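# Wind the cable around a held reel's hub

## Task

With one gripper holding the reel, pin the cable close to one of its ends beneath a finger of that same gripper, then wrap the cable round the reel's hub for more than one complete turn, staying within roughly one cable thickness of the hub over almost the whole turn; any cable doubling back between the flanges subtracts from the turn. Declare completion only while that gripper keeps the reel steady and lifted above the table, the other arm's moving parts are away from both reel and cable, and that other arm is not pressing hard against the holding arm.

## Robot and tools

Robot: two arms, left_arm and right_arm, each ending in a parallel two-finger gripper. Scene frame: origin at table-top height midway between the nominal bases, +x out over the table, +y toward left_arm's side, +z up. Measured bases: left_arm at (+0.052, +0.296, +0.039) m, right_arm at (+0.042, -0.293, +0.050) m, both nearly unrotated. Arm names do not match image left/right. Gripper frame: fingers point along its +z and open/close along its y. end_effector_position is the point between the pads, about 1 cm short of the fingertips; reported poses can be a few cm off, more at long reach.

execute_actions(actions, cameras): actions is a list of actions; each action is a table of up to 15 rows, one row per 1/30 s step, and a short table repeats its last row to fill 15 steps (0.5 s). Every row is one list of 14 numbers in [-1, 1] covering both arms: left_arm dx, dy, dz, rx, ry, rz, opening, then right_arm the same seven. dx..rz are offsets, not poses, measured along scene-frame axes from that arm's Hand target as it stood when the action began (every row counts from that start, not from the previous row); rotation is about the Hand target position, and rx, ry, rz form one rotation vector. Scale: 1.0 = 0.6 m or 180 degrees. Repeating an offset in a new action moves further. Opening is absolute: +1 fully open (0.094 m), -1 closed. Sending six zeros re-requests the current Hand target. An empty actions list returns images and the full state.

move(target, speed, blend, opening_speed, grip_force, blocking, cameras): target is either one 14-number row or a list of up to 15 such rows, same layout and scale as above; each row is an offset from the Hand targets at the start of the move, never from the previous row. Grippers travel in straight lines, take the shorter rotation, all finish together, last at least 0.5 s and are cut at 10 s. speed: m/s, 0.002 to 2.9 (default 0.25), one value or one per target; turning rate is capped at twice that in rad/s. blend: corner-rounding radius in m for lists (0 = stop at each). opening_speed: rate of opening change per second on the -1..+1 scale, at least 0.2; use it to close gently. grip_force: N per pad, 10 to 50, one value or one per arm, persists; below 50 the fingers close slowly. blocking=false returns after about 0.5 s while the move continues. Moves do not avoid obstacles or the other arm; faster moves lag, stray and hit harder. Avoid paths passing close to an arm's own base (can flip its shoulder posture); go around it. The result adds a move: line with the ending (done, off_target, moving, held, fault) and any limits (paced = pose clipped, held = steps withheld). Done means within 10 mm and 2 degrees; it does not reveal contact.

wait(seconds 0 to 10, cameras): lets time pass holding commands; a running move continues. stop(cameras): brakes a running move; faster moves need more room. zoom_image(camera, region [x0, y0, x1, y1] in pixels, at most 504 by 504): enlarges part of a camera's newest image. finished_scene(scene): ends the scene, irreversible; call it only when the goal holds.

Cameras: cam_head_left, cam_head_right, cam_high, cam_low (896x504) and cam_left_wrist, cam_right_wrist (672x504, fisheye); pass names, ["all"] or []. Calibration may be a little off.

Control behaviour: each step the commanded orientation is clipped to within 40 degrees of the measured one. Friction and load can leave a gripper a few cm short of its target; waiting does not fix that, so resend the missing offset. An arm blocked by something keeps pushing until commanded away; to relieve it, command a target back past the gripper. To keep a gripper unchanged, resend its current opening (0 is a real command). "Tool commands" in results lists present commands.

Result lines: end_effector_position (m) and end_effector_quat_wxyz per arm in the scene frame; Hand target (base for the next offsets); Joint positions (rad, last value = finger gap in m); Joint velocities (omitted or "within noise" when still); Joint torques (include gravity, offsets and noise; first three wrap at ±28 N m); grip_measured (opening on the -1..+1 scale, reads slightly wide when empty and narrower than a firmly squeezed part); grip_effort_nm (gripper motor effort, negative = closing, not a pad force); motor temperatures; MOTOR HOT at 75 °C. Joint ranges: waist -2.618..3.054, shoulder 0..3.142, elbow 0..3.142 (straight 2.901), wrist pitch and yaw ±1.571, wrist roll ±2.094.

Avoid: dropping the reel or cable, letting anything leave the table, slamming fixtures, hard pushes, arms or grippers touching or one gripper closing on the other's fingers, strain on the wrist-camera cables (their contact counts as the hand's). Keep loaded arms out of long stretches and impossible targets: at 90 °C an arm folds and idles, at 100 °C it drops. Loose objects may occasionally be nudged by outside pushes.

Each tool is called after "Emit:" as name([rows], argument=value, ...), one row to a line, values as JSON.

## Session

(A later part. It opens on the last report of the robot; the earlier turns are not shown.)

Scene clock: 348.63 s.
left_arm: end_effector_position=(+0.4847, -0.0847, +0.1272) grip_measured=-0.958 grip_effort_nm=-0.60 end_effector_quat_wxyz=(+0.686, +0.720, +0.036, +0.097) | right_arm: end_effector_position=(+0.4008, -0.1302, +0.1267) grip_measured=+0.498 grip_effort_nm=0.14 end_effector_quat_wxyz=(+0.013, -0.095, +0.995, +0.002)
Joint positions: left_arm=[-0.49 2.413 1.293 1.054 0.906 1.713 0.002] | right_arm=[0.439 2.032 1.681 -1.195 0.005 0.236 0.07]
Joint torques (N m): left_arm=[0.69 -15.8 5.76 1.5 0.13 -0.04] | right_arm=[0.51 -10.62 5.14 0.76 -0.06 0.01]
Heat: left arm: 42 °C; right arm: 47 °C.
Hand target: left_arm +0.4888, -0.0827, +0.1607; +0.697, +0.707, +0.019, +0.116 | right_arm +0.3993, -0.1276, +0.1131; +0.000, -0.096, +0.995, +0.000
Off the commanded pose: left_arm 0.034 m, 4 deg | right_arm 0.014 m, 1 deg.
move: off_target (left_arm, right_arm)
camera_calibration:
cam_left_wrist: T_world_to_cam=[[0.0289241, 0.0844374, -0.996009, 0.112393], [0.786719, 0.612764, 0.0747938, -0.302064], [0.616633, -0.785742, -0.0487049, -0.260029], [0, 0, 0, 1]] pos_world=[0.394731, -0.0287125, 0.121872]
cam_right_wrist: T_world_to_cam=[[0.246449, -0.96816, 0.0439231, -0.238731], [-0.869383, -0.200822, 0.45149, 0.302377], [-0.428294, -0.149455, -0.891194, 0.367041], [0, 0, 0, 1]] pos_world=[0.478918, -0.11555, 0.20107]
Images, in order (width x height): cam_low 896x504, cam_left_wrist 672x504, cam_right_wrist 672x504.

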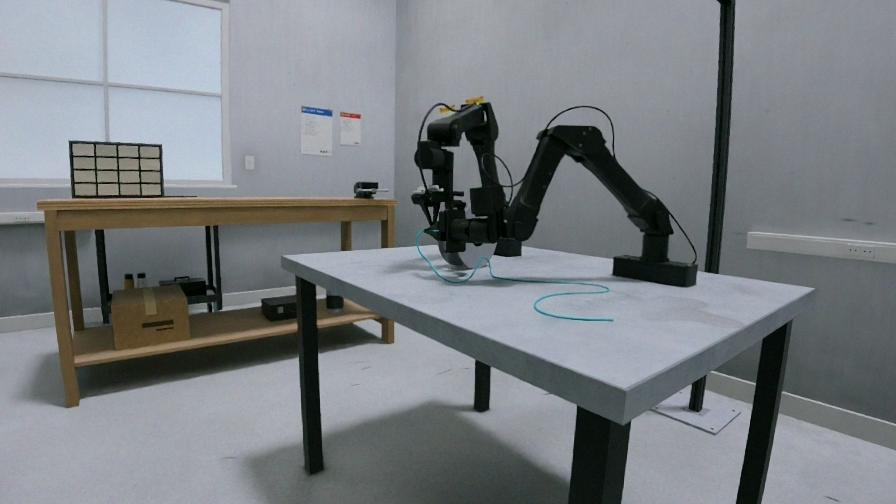

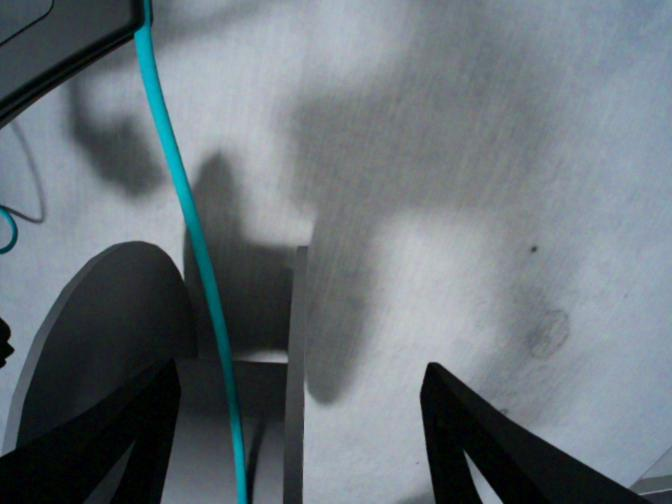

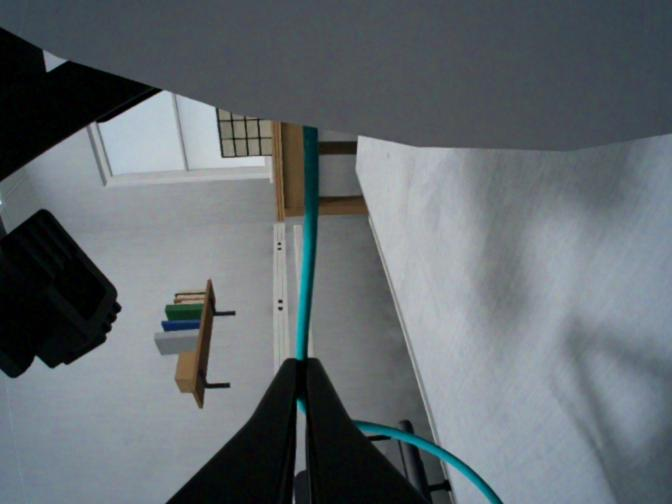

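Emit:
move([
  [0, 0, 0, 0, 0, 0, -0.96, 0, 0, 0, 0, 0, 0, -0.7],
  [0, 0, 0, 0, 0, 0, -0.96, 0, 0, 0, 0, 0, 0, -1.0],
], speed=0.05, opening_speed=0.5, cameras=["cam_left_wrist", "cam_right_wrist", "cam_head_left"])

Emit:
zoom_image(camera="cam_left_wrist", region=[150, 200, 450, 504])

Scene clock: 355.43 s.
left_arm: end_effector_position=(+0.4847, -0.0847, +0.1272) grip_measured=-0.960 grip_effort_nm=-0.68 end_effector_quat_wxyz=(+0.686, +0.720, +0.036, +0.097) | right_arm: end_effector_position=(+0.4013, -0.1266, +0.1268) grip_measured=-0.883 grip_effort_nm=-1.00 end_effector_quat_wxyz=(+0.014, -0.095, +0.995, +0.011)
Joint positions: left_arm=[-0.49 2.413 1.293 1.054 0.906 1.713 0.002] | right_arm=[0.439 2.032 1.681 -1.187 -0.012 0.236 0.006]
Joint velocities: left_arm=[-0.027 0.007 0.007 -0.066 0.037 0.022 -0.005] | right_arm=[within noise]
Joint torques (N m): left_arm=[0.73 -15.71 5.59 1.45 0.15 -0.02] | right_arm=[0.53 -10.62 5.15 0.59 0.14 0.01]
Heat: left arm: 42 °C; right arm: 47 °C.
Hand target: left_arm +0.4888, -0.0827, +0.1607; +0.697, +0.707, +0.019, +0.116 | right_arm +0.3993, -0.1277, +0.1131; +0.000, -0.096, +0.995, +0.000
Off the commanded pose: left_arm 0.034 m, 4 deg | right_arm 0.014 m, 2 deg.
move: off_target (left_arm, right_arm); target 2's new opening was sent with right_arm's hand 0.014 m and 2 deg from that target
camera_calibration:
cam_left_wrist: T_world_to_cam=[[0.0289241, 0.0844374, -0.996009, 0.112393], [0.786719, 0.612764, 0.0747938, -0.302064], [0.616633, -0.785742, -0.0487049, -0.260029], [0, 0, 0, 1]] pos_world=[0.394731, -0.0287125, 0.121872]
cam_right_wrist: T_world_to_cam=[[0.246935, -0.968692, 0.0256799, -0.233306], [-0.86921, -0.209706, 0.447769, 0.302777], [-0.428365, -0.132891, -0.89378, 0.370314], [0, 0, 0, 1]] pos_world=[0.479418, -0.113296, 0.201397]
Images, in order (width x height): cam_head_left 896x504, cam_left_wrist 672x504, cam_right_wrist 672x504.

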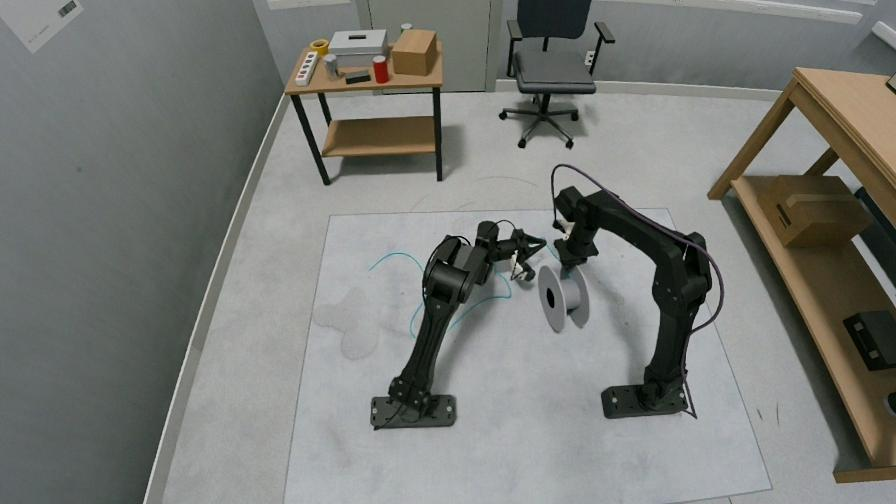

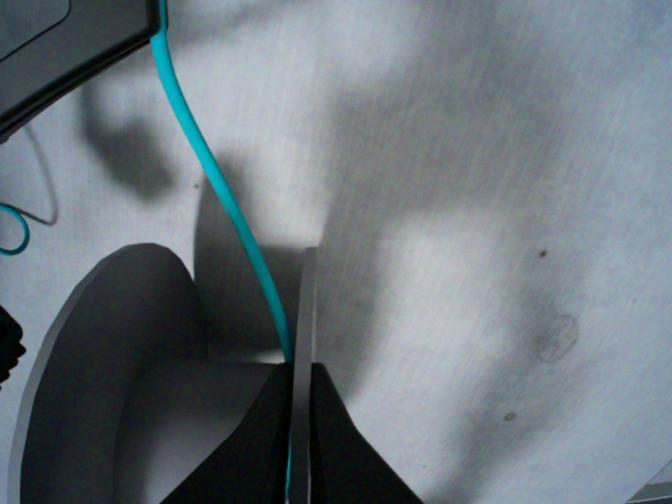

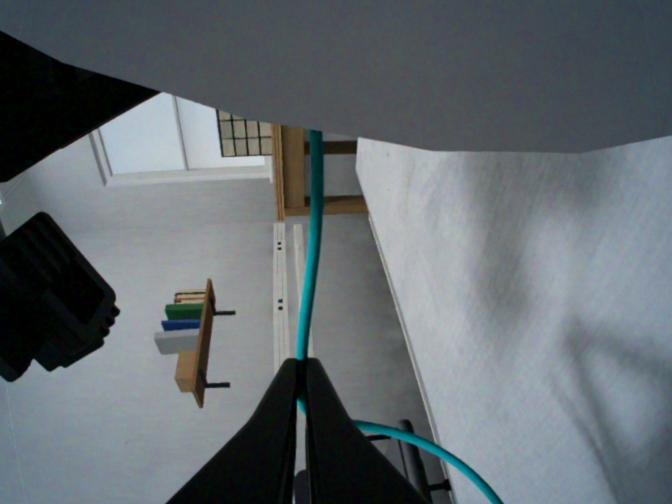

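Scaled by 1.658 from the camera's 672x504 image, which has a finer 960x720 frame.

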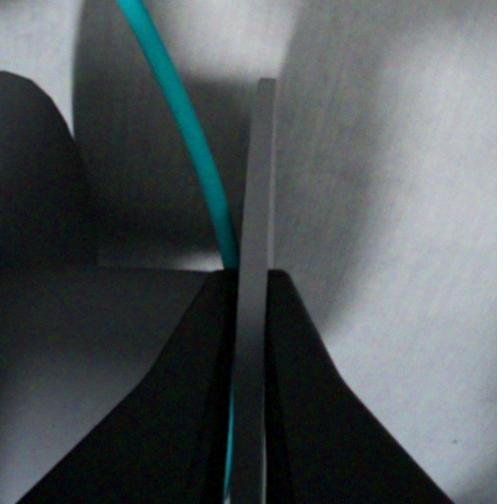

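Emit:
zoom_image(camera="cam_right_wrist", region=[220, 300, 400, 480])

Scaled by 2.800 from the camera's 672x504 image, which has a finer 960x720 frame.

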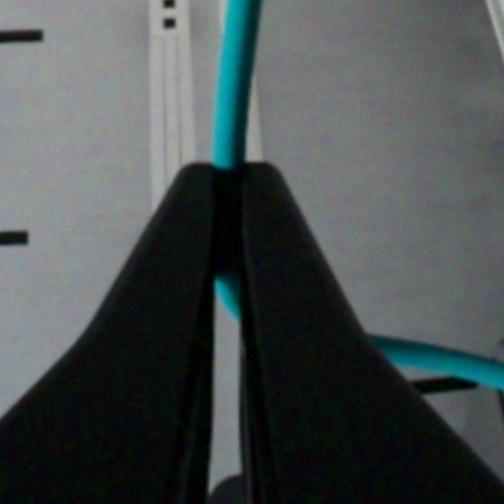

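Emit:
move([
  [0, 0, 0, 0, 0, 0, -0.7, 0, 0, 0, 0, 0, 0, -1.0],
  [0.0857, -0.0037, -0.01, 0, 0, 0, -0.7, 0, 0, 0, 0, 0, 0, -1.0],
  [0.0857, -0.0037, -0.01, 0, 0, 0, -0.96, 0, 0, 0, 0, 0, 0, -1.0],
], speed=0.08, cameras=["cam_left_wrist", "cam_right_wrist", "cam_low"])

Emit:
zoom_image(camera="cam_right_wrist", region=[180, 200, 480, 500])

Scene clock: 382.10 s.
left_arm: end_effector_position=(+0.5363, -0.0845, +0.1523) grip_measured=-0.957 grip_effort_nm=-0.15 end_effector_quat_wxyz=(+0.695, +0.709, +0.024, +0.118) | right_arm: end_effector_position=(+0.4013, -0.1265, +0.1268) grip_measured=-0.884 grip_effort_nm=-1.02 end_effector_quat_wxyz=(+0.014, -0.095, +0.995, +0.011)
Joint positions: left_arm=[-0.444 2.491 1.546 0.934 0.941 1.713 0.002] | right_arm=[0.439 2.032 1.681 -1.187 -0.013 0.236 0.005]
Joint torques (N m): left_arm=[0.44 -11.67 8.2 1.39 0.16 0] | right_arm=[0.53 -10.65 5.15 0.64 0.1 0.01]
Heat: left arm: 43 °C; right arm: 47 °C.
Hand target: left_arm +0.5403, -0.0849, +0.1548; +0.697, +0.707, +0.019, +0.117 | right_arm +0.3992, -0.1276, +0.1131; +0.000, -0.096, +0.995, +0.000
Off the commanded pose: left_arm 0.005 m, 1 deg | right_arm 0.014 m, 2 deg.
move: off_target (right_arm)
camera_calibration:
cam_left_wrist: T_world_to_cam=[[0.0769004, 0.0599733, -0.995233, 0.107896], [0.776148, 0.622965, 0.0975121, -0.341538], [0.625844, -0.779947, 0.00135812, -0.302574], [0, 0, 0, 1]] pos_world=[0.446151, -0.0296966, 0.141097]
cam_right_wrist: T_world_to_cam=[[0.246939, -0.968713, 0.0248137, -0.233044], [-0.869207, -0.210108, 0.447587, 0.302742], [-0.42837, -0.132095, -0.893896, 0.370533], [0, 0, 0, 1]] pos_world=[0.479418, -0.113199, 0.201498]
Images, in order (width x height): cam_low 896x504, cam_left_wrist 672x504, cam_right_wrist 672x504.

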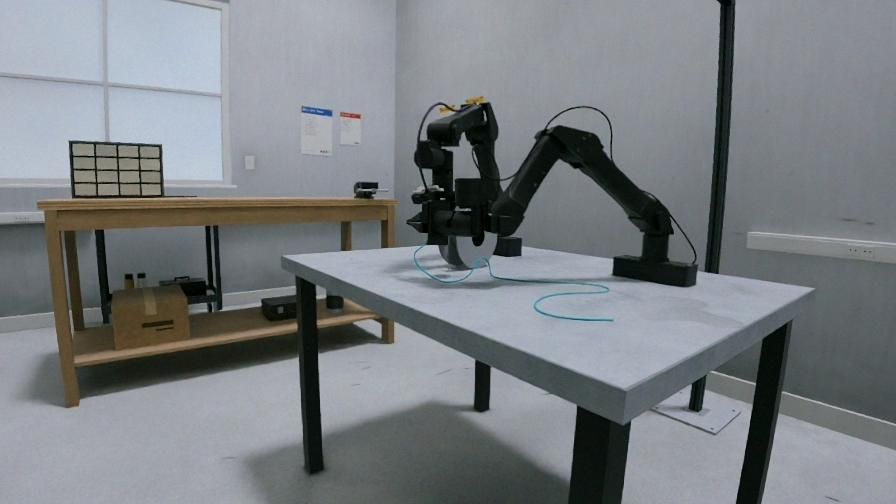

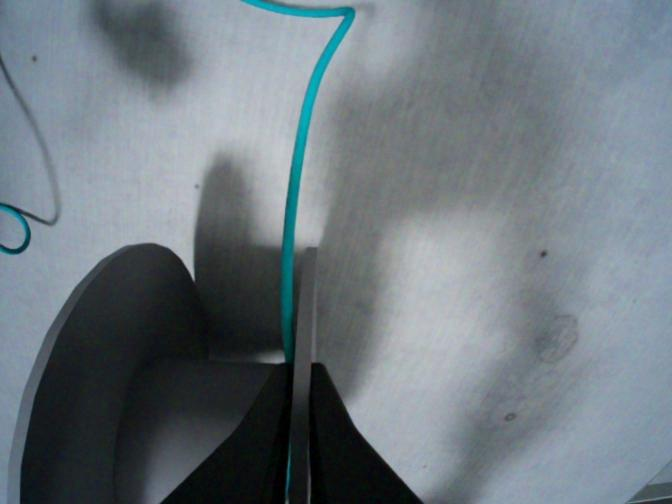

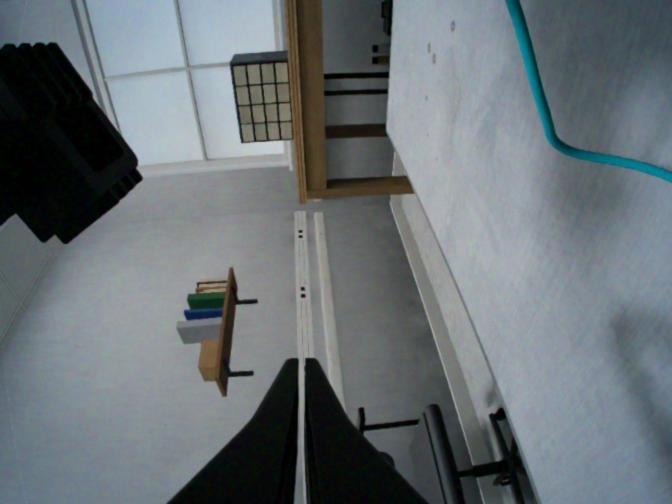

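Scaled by 1.680 from the camera's 672x504 image, which has a finer 960x720 frame.

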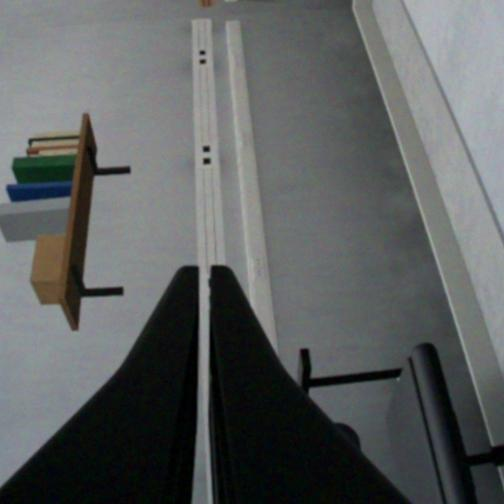

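Emit:
move([
  [-0.127, 0.39, 0.147, -0.1528, 0.4074, 0.0886, -0.3, 0, 0, 0.02, 0, 0, 0, -1.0],
  [-0.127, 0.39, 0.147, -0.1528, 0.4074, 0.0886, 0.3, 0.083, 0.097, 0.37, 0.088, -0.2355, 0.1, -1.0],
], speed=[0.3, 0.15], blend=[0.03, 0], cameras=["all"])

Scene clock: 396.90 s.
left_arm: end_effector_position=(+0.4691, +0.1480, +0.2322) grip_measured=+0.297 grip_effort_nm=0.13 end_effector_quat_wxyz=(+0.660, +0.452, +0.548, -0.243) | right_arm: end_effector_position=(+0.4466, -0.0781, +0.2930) grip_measured=-0.919 grip_effort_nm=-1.02 end_effector_quat_wxyz=(+0.317, -0.237, +0.915, +0.078)
Joint positions: left_arm=[0.006 1.797 0.764 1.013 1.064 0.354 0.061] | right_arm=[0.496 1.718 1.719 -0.906 -0.007 -0.022 0.004]
Joint torques (N m): left_arm=[0.38 -9.94 4.83 1.34 0.11 -0.08] | right_arm=[0.77 -15.56 9.28 2.21 -0.18 -0.04]
Heat: left arm: 42 °C; right arm: 48 °C.
Hand target: left_arm +0.4642, +0.1491, +0.2432; +0.665, +0.454, +0.541, -0.242 | right_arm +0.4490, -0.0693, +0.3350; +0.370, -0.239, +0.892, +0.099
Off the commanded pose: left_arm 0.012 m, 1 deg | right_arm 0.043 m, 7 deg.
move: off_target (left_arm, right_arm); target 2's new opening was sent with left_arm's hand 0.012 m and 1 deg from that target
camera_calibration:
cam_left_wrist: T_world_to_cam=[[-0.847062, -0.448142, -0.285753, 0.522575], [0.000327135, 0.537201, -0.843454, 0.153038], [0.531493, -0.714552, -0.454896, 0.0613596], [0, 0, 0, 1]] pos_world=[0.409992, 0.19582, 0.30632]
cam_right_wrist: T_world_to_cam=[[0.500451, -0.862135, 0.0791904, -0.322321], [-0.84532, -0.506345, -0.170435, 0.425142], [0.187036, 0.018353, -0.982182, 0.307682], [0, 0, 0, 1]] pos_world=[0.463139, -0.0682625, 0.400184]

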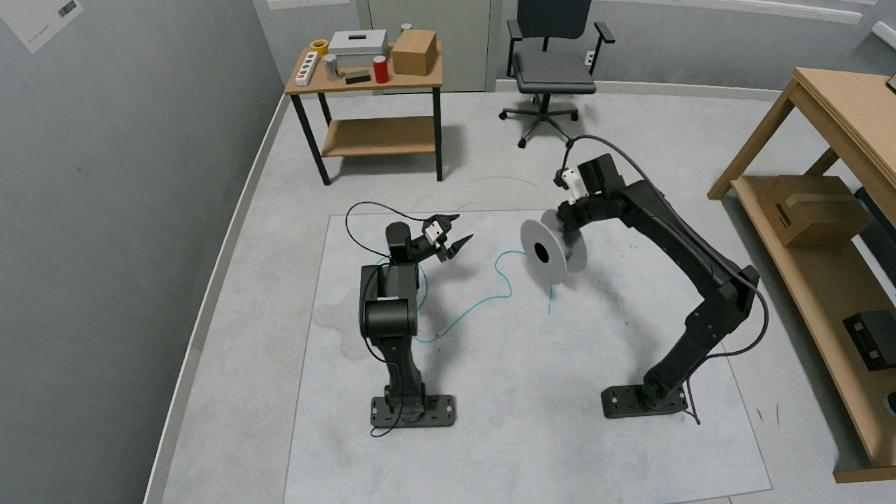

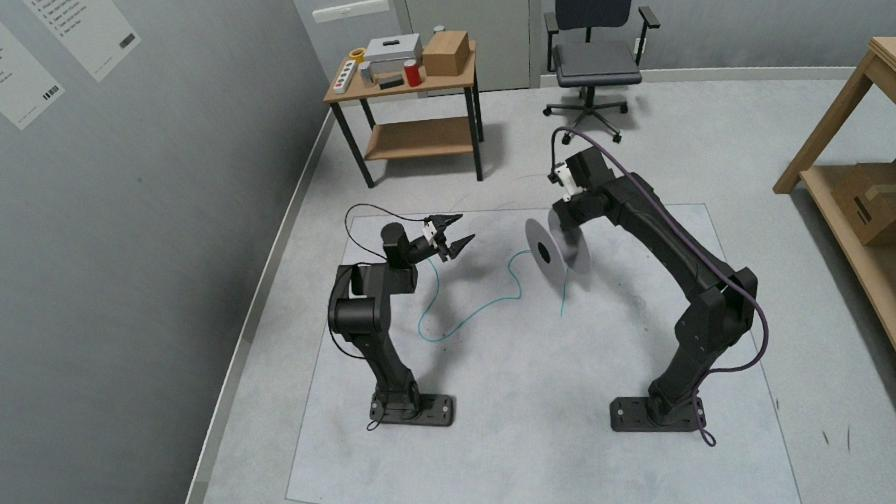

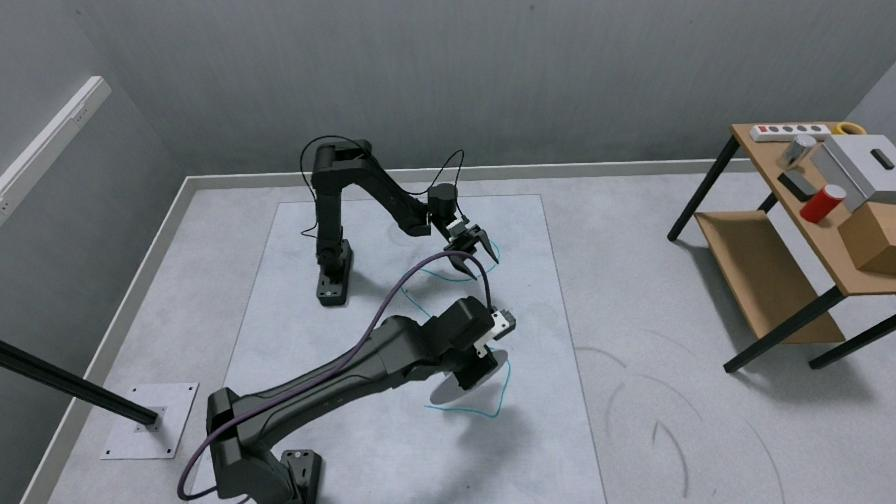

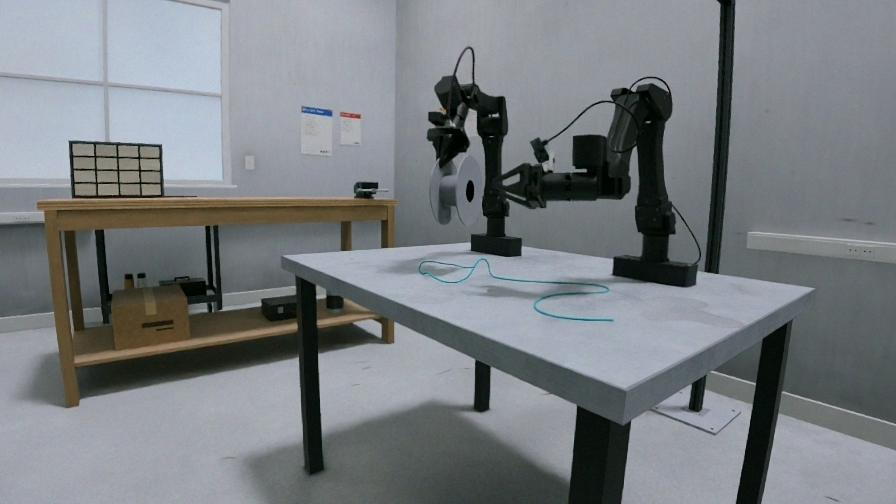

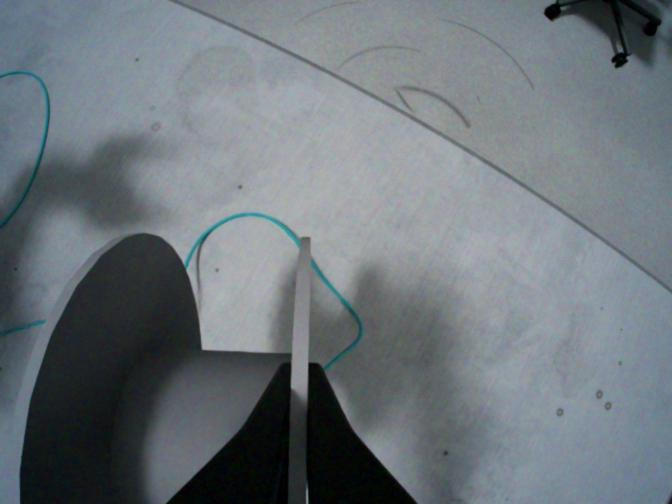

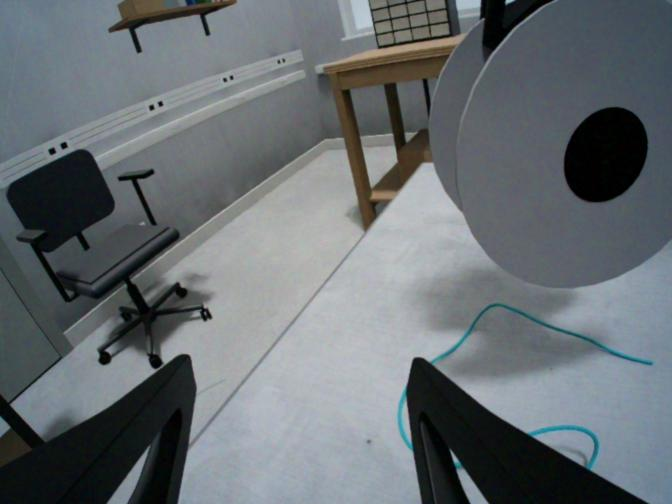

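Emit:
zoom_image(camera="cam_low", region=[390, 90, 550, 250])

Emit:
zoom_image(camera="cam_head_left", region=[490, 170, 630, 330])

Emit:
zoom_image(camera="cam_right_wrist", region=[380, 0, 672, 290])

Scaled by 3.150 from the camera's 896x504 image, which has a finer 1280x720 frame.

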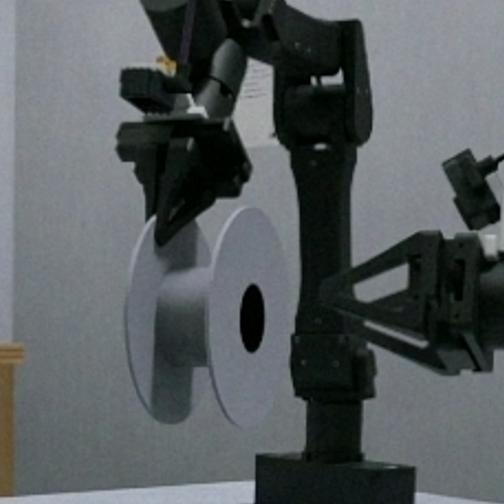

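Scaled by 3.150 from the camera's 896x504 image, which has a finer 1280x720 frame.

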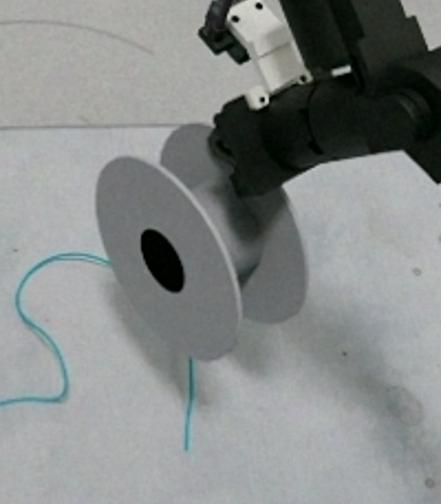

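Scaled by 1.726 from the camera's 672x504 image, which has a finer 960x720 frame.

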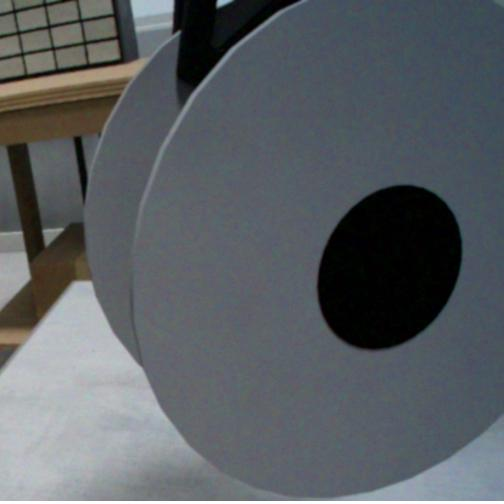

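Emit:
move([
  [0, 0, 0.05, 0.06, 0.17, 0.11, 0.3, -0.132, -0.2, 0.167, 0, 0, 0, -1.0],
  [-0.024, -0.407, -0.155, 0.1829, 0.5024, 0.3437, 0.3, -0.132, -0.2, 0.167, 0, 0, 0, -1.0],
], speed=0.25, blend=[0.02, 0], cameras=["all"])

Scene clock: 448.67 s.
left_arm: end_effector_position=(+0.4453, -0.0881, +0.1444) grip_measured=+0.297 grip_effort_nm=0.13 end_effector_quat_wxyz=(+0.100, +0.004, +0.991, -0.091) | right_arm: end_effector_position=(+0.3751, -0.1902, +0.4131) grip_measured=-0.919 grip_effort_nm=-1.02 end_effector_quat_wxyz=(+0.339, -0.237, +0.906, +0.091)
Joint positions: left_arm=[-0.793 2.65 2.832 -1.482 -0.009 -0.768 0.061] | right_arm=[0.198 1.513 2.019 -1.388 -0.217 -0.248 0.004]
Joint torques (N m): left_arm=[-0.17 -12.4 8.49 0.89 0.07 -0.09] | right_arm=[-0.69 -9.21 7.68 1.93 -0.37 -0.04]
Motor temperatures (°C): left_arm=[29 39 41 35 27 28 30] | right_arm=[30 54 44 35 27 26 33]
Heat: left arm: 41 °C; right arm: 54 °C.
Hand target: left_arm +0.4498, -0.0951, +0.1500; +0.000, +0.000, +1.000, +0.000 | right_arm +0.3698, -0.1894, +0.4352; +0.370, -0.239, +0.892, +0.099
Off the commanded pose: left_arm 0.010 m, 16 deg | right_arm 0.023 m, 4 deg.
elbow stopped short (left arm): the move would have taken joint 3 (elbow) straighter than the controller allows.
move: off_target (left_arm, right_arm)
camera_calibration:
cam_left_wrist: T_world_to_cam=[[0.0116341, -0.97432, 0.224867, -0.130979], [-0.962575, 0.0499817, 0.266366, 0.431457], [-0.270765, -0.219551, -0.937275, 0.33583], [0, 0, 0, 1]] pos_world=[0.507764, -0.0754491, 0.229293]
cam_right_wrist: T_world_to_cam=[[0.504985, -0.860482, 0.0675337, -0.389363], [-0.833522, -0.506485, -0.220711, 0.344785], [0.224123, 0.0551648, -0.972998, 0.430359], [0, 0, 0, 1]] pos_world=[0.387555, -0.184152, 0.521132]

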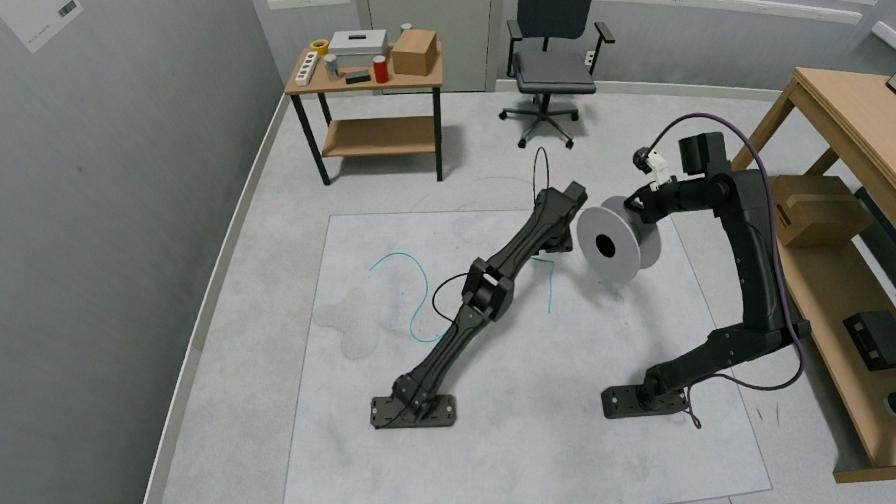

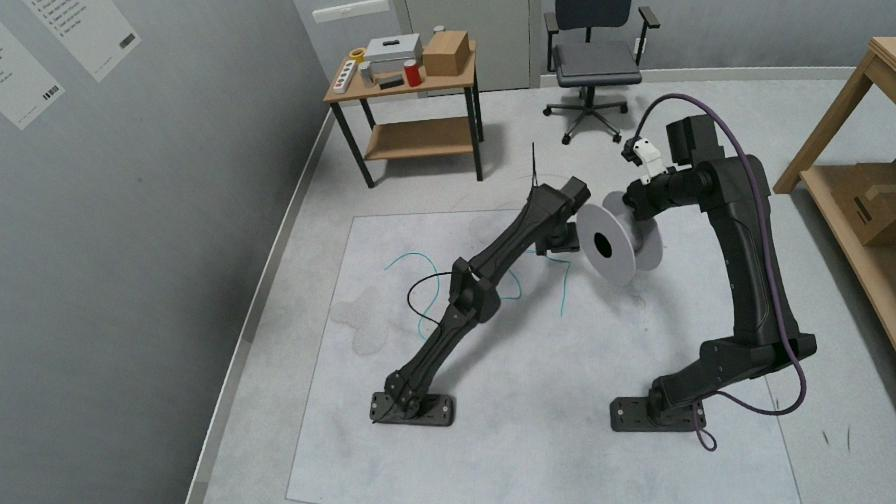

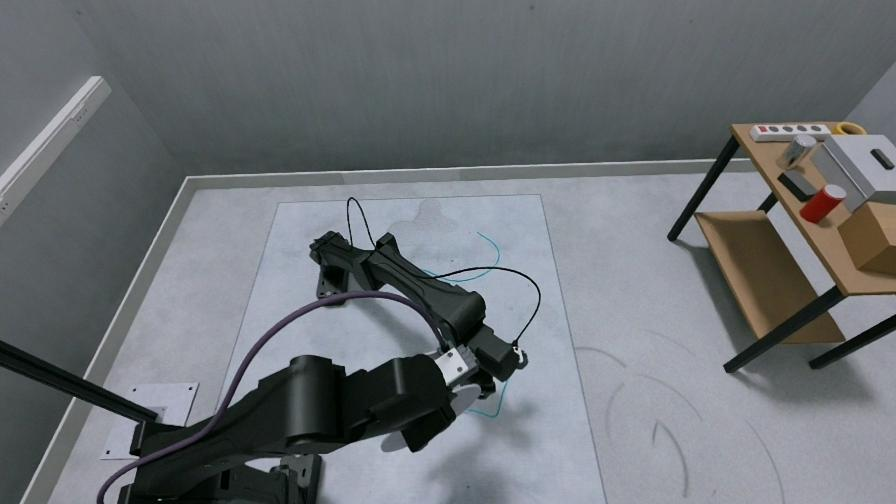

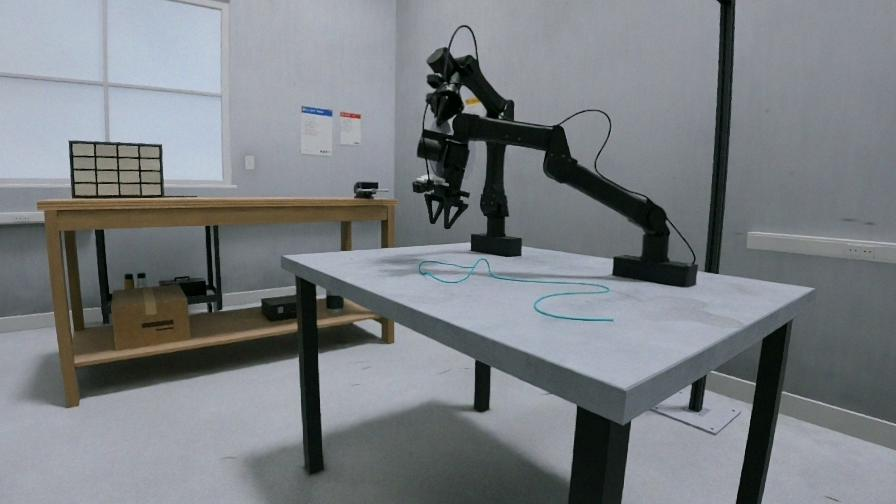

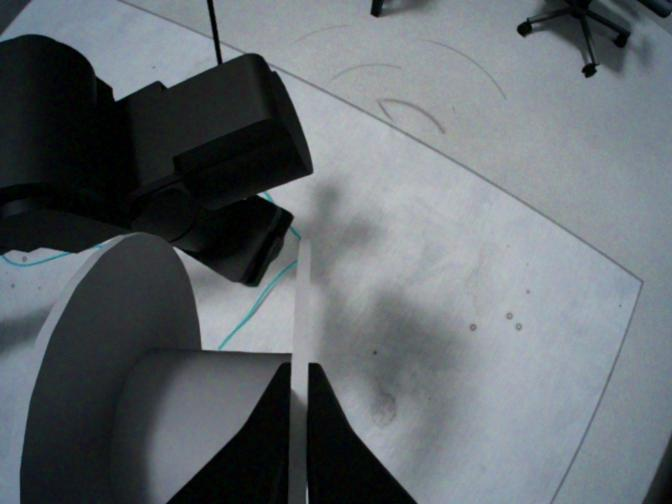

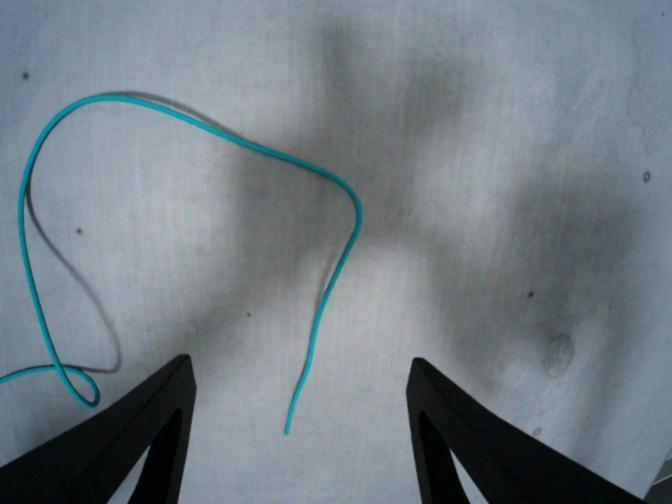

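Emit:
move(target=[-0.06, -0.0467, -0.175, 0, 0, -0.1, 0.3, 0, 0, 0, 0, 0, 0, -1.0], speed=0.2, cameras=["cam_right_wrist", "cam_low", "cam_head_right"])

Scene clock: 461.43 s.
left_arm: end_effector_position=(+0.4155, -0.1089, +0.0408) grip_measured=+0.297 grip_effort_nm=0.13 end_effector_quat_wxyz=(+0.039, +0.142, +0.989, -0.033) | right_arm: end_effector_position=(+0.3712, -0.2031, +0.4066) grip_measured=-0.919 grip_effort_nm=-1.02 end_effector_quat_wxyz=(+0.322, -0.233, +0.915, +0.065)
Joint positions: left_arm=[-0.856 2.851 2.838 -1.455 -0.001 -0.555 0.061] | right_arm=[0.188 1.513 2.021 -1.427 -0.169 -0.267 0.004]
Joint torques (N m): left_arm=[-1.61 -13.44 8.08 0.7 0 0.1] | right_arm=[0.1 -9.21 7.76 2.25 -0.84 0.11]
Heat: left arm: 41 °C; right arm: 50 °C.
Hand target: left_arm +0.4137, -0.1230, +0.0450; +0.000, +0.156, +0.988, +0.000 | right_arm +0.3698, -0.1894, +0.4352; +0.370, -0.239, +0.892, +0.099
Off the commanded pose: left_arm 0.015 m, 6 deg | right_arm 0.032 m, 7 deg.
elbow stopped short (left arm): the move would have taken joint 3 (elbow) straighter than the controller allows.
move: off_target (left_arm, right_arm)
camera_calibration:
cam_right_wrist: T_world_to_cam=[[0.484886, -0.868574, 0.102296, -0.406337], [-0.851118, -0.49555, -0.173289, 0.322971], [0.201207, -0.0030405, -0.979544, 0.424902], [0, 0, 0, 1]] pos_world=[0.386421, -0.191593, 0.513744]
Images, in order (width x height): cam_head_right 896x504, cam_low 896x504, cam_right_wrist 672x504.

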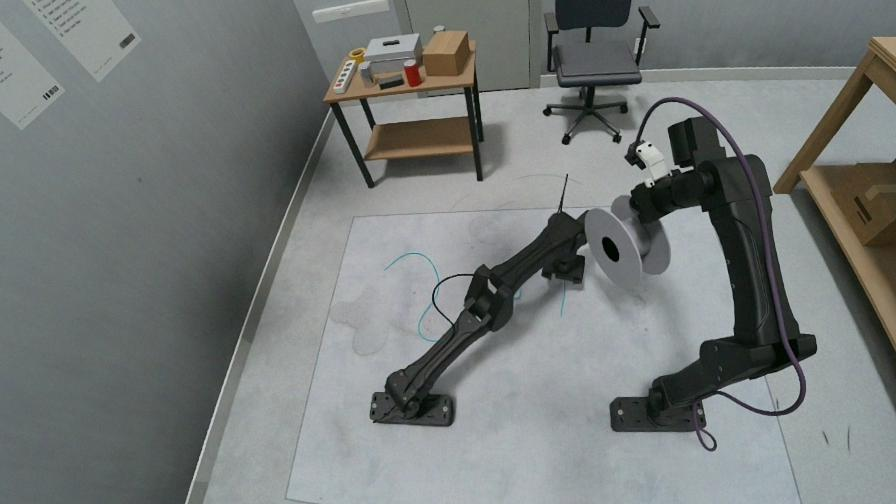

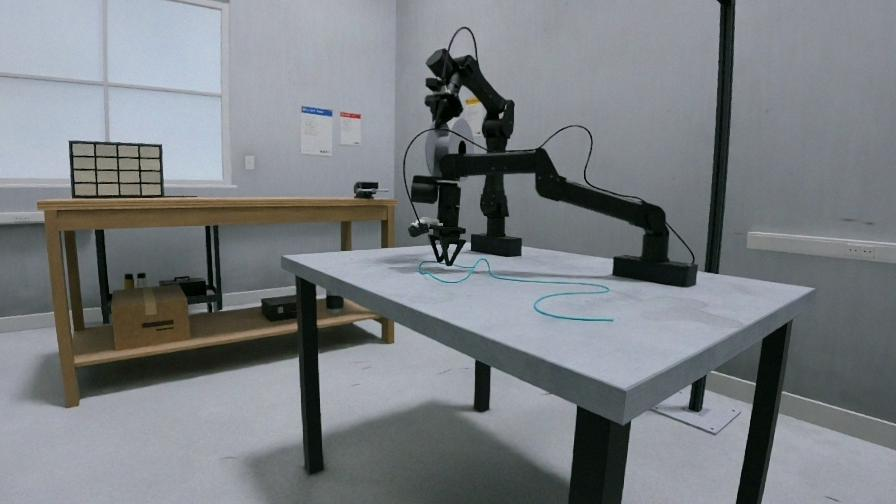

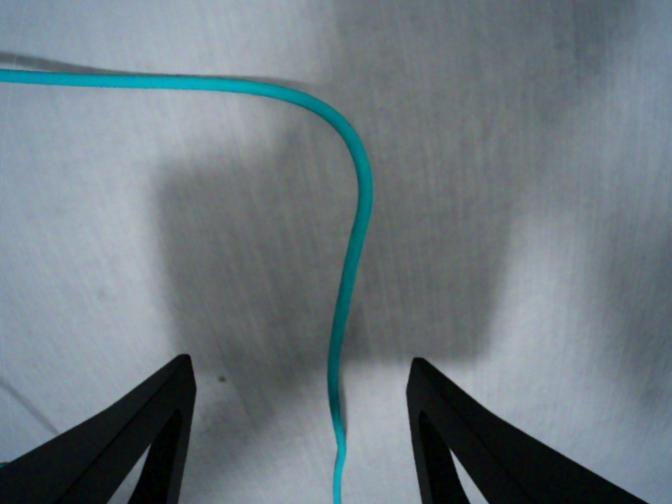

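Emit:
move(target=[0, 0, 0, 0, 0, 0, 0.3, -0.05, -0.11, 0.0, 0, 0, 0, -1.0], speed=0.15, cameras=["cam_right_wrist", "cam_head_left", "cam_head_right"])

Scene clock: 465.53 s.
left_arm: end_effector_position=(+0.4091, -0.1148, +0.0408) grip_measured=+0.297 grip_effort_nm=0.13 end_effector_quat_wxyz=(+0.039, +0.150, +0.987, -0.033) | right_arm: end_effector_position=(+0.3452, -0.2593, +0.4266) grip_measured=-0.919 grip_effort_nm=-1.02 end_effector_quat_wxyz=(+0.355, -0.235, +0.900, +0.090)
Joint positions: left_arm=[-0.872 2.851 2.838 -1.454 -0.001 -0.554 0.061] | right_arm=[-0.122 1.433 2.015 -1.511 -0.418 -0.505 0.004]
Joint torques (N m): left_arm=[-0.21 -13.41 8.09 0.67 -0.01 0.06] | right_arm=[-0.72 -6.99 5.09 1.76 -0.62 -0.05]
Motor temperatures (°C): left_arm=[29 39 41 34 27 28 30] | right_arm=[30 49 42 36 28 26 33]
Heat: left arm: 41 °C; right arm: 49 °C.
Hand target: left_arm +0.4137, -0.1231, +0.0450; +0.000, +0.156, +0.988, +0.000 | right_arm +0.3399, -0.2553, +0.4352; +0.370, -0.239, +0.892, +0.099
Off the commanded pose: left_arm 0.010 m, 6 deg | right_arm 0.011 m, 2 deg.
elbow stopped short (left arm): the move would have taken joint 3 (elbow) straighter than the controller allows.
move: off_target (left_arm, right_arm)
camera_calibration:
cam_right_wrist: T_world_to_cam=[[0.498739, -0.863258, 0.0777555, -0.437464], [-0.827897, -0.501019, -0.252125, 0.300659], [0.256606, 0.061371, -0.964566, 0.44077], [0, 0, 0, 1]] pos_world=[0.353991, -0.254059, 0.53497]
Images, in order (width x height): cam_head_left 896x504, cam_head_right 896x504, cam_right_wrist 672x504.

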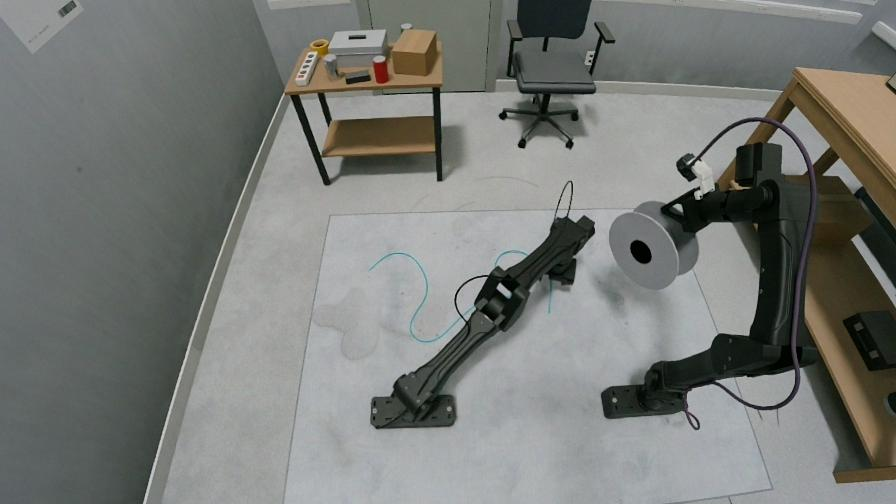

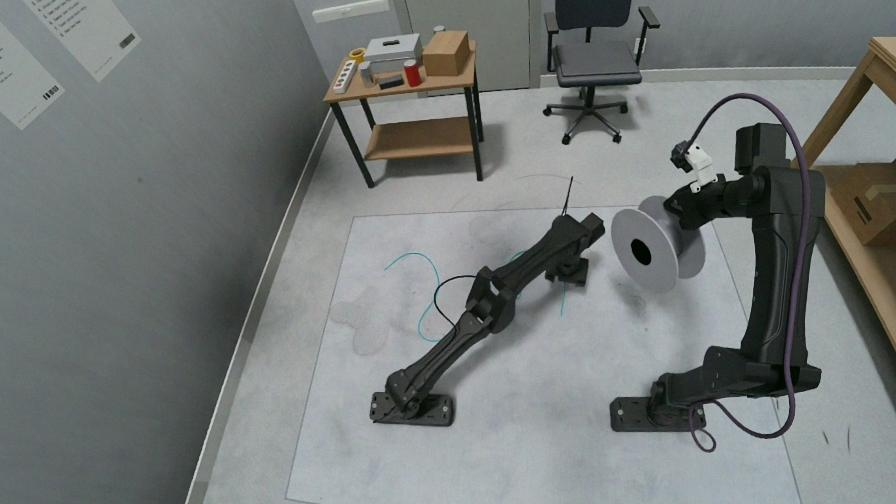

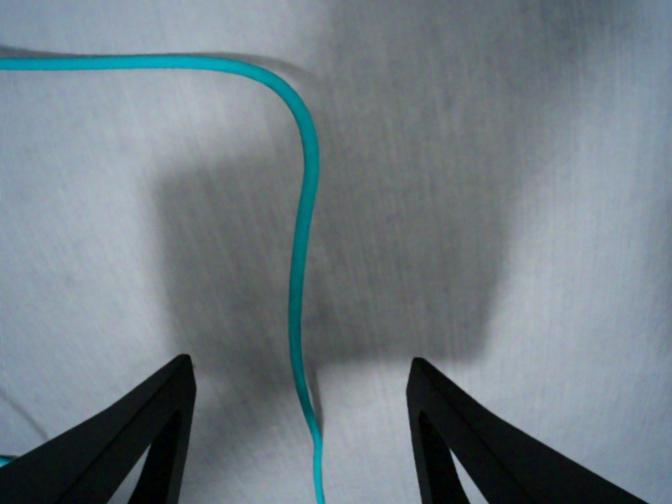

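Emit:
move([
  [-0.005, 0.008, -0.063, 0, 0, 0, 0.3, 0, 0, 0.0, 0, 0, 0, -1.0],
  [-0.005, 0.008, -0.063, 0, 0, 0, -0.96, 0, 0, 0.0, 0, 0, 0, -1.0],
], speed=0.08, cameras=["cam_right_wrist"])

Emit:
zoom_image(camera="cam_right_wrist", region=[180, 200, 480, 500])

Scene clock: 473.07 s.
left_arm: end_effector_position=(+0.4096, -0.1125, +0.0232) grip_measured=-0.959 grip_effort_nm=-0.98 end_effector_quat_wxyz=(+0.032, +0.151, +0.988, -0.024) | right_arm: end_effector_position=(+0.3452, -0.2593, +0.4266) grip_measured=-0.919 grip_effort_nm=-1.02 end_effector_quat_wxyz=(+0.355, -0.236, +0.900, +0.090)
Joint positions: left_arm=[-0.87 2.89 2.847 -1.448 -0.005 -0.552 0.002] | right_arm=[-0.122 1.433 2.015 -1.511 -0.418 -0.505 0.004]
Joint torques (N m): left_arm=[-0.28 -11.12 7.27 0.7 0.06 0.11] | right_arm=[-0.75 -6.98 5.09 1.78 -0.55 -0.04]
Heat: left arm: 41 °C; right arm: 47 °C.
Hand target: left_arm +0.4108, -0.1182, +0.0073; +0.000, +0.156, +0.988, +0.000 | right_arm +0.3399, -0.2553, +0.4352; +0.370, -0.239, +0.892, +0.099
Off the commanded pose: left_arm 0.017 m, 5 deg | right_arm 0.011 m, 2 deg.
elbow stopped short (left arm): the move would have taken joint 3 (elbow) straighter than the controller allows.
move: off_target (left_arm, right_arm); target 2's new opening was sent with left_arm's hand 0.017 m and 5 deg from that target
camera_calibration:
cam_right_wrist: T_world_to_cam=[[0.499404, -0.862844, 0.0780741, -0.437679], [-0.827428, -0.50173, -0.252249, 0.300428], [0.256824, 0.0613736, -0.964508, 0.440656], [0, 0, 0, 1]] pos_world=[0.35399, -0.25396, 0.53497]
Images, in order (width x height): cam_right_wrist 672x504.

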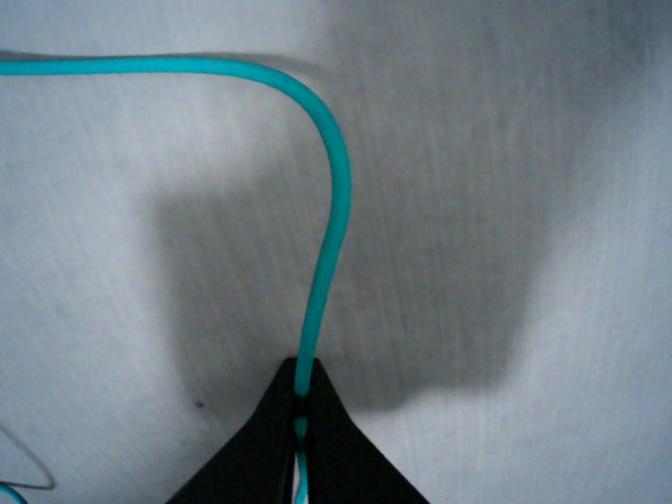

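Scaled by 1.680 from the camera's 672x504 image, which has a finer 960x720 frame.

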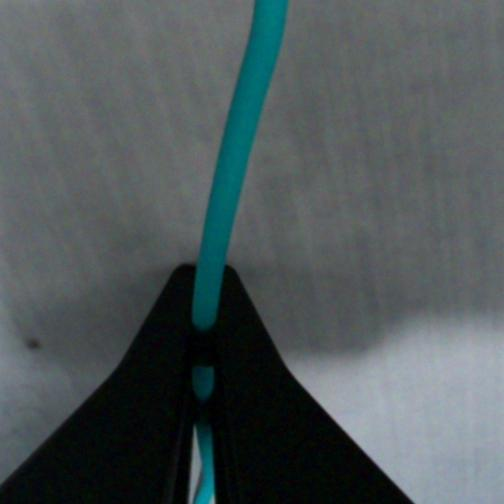

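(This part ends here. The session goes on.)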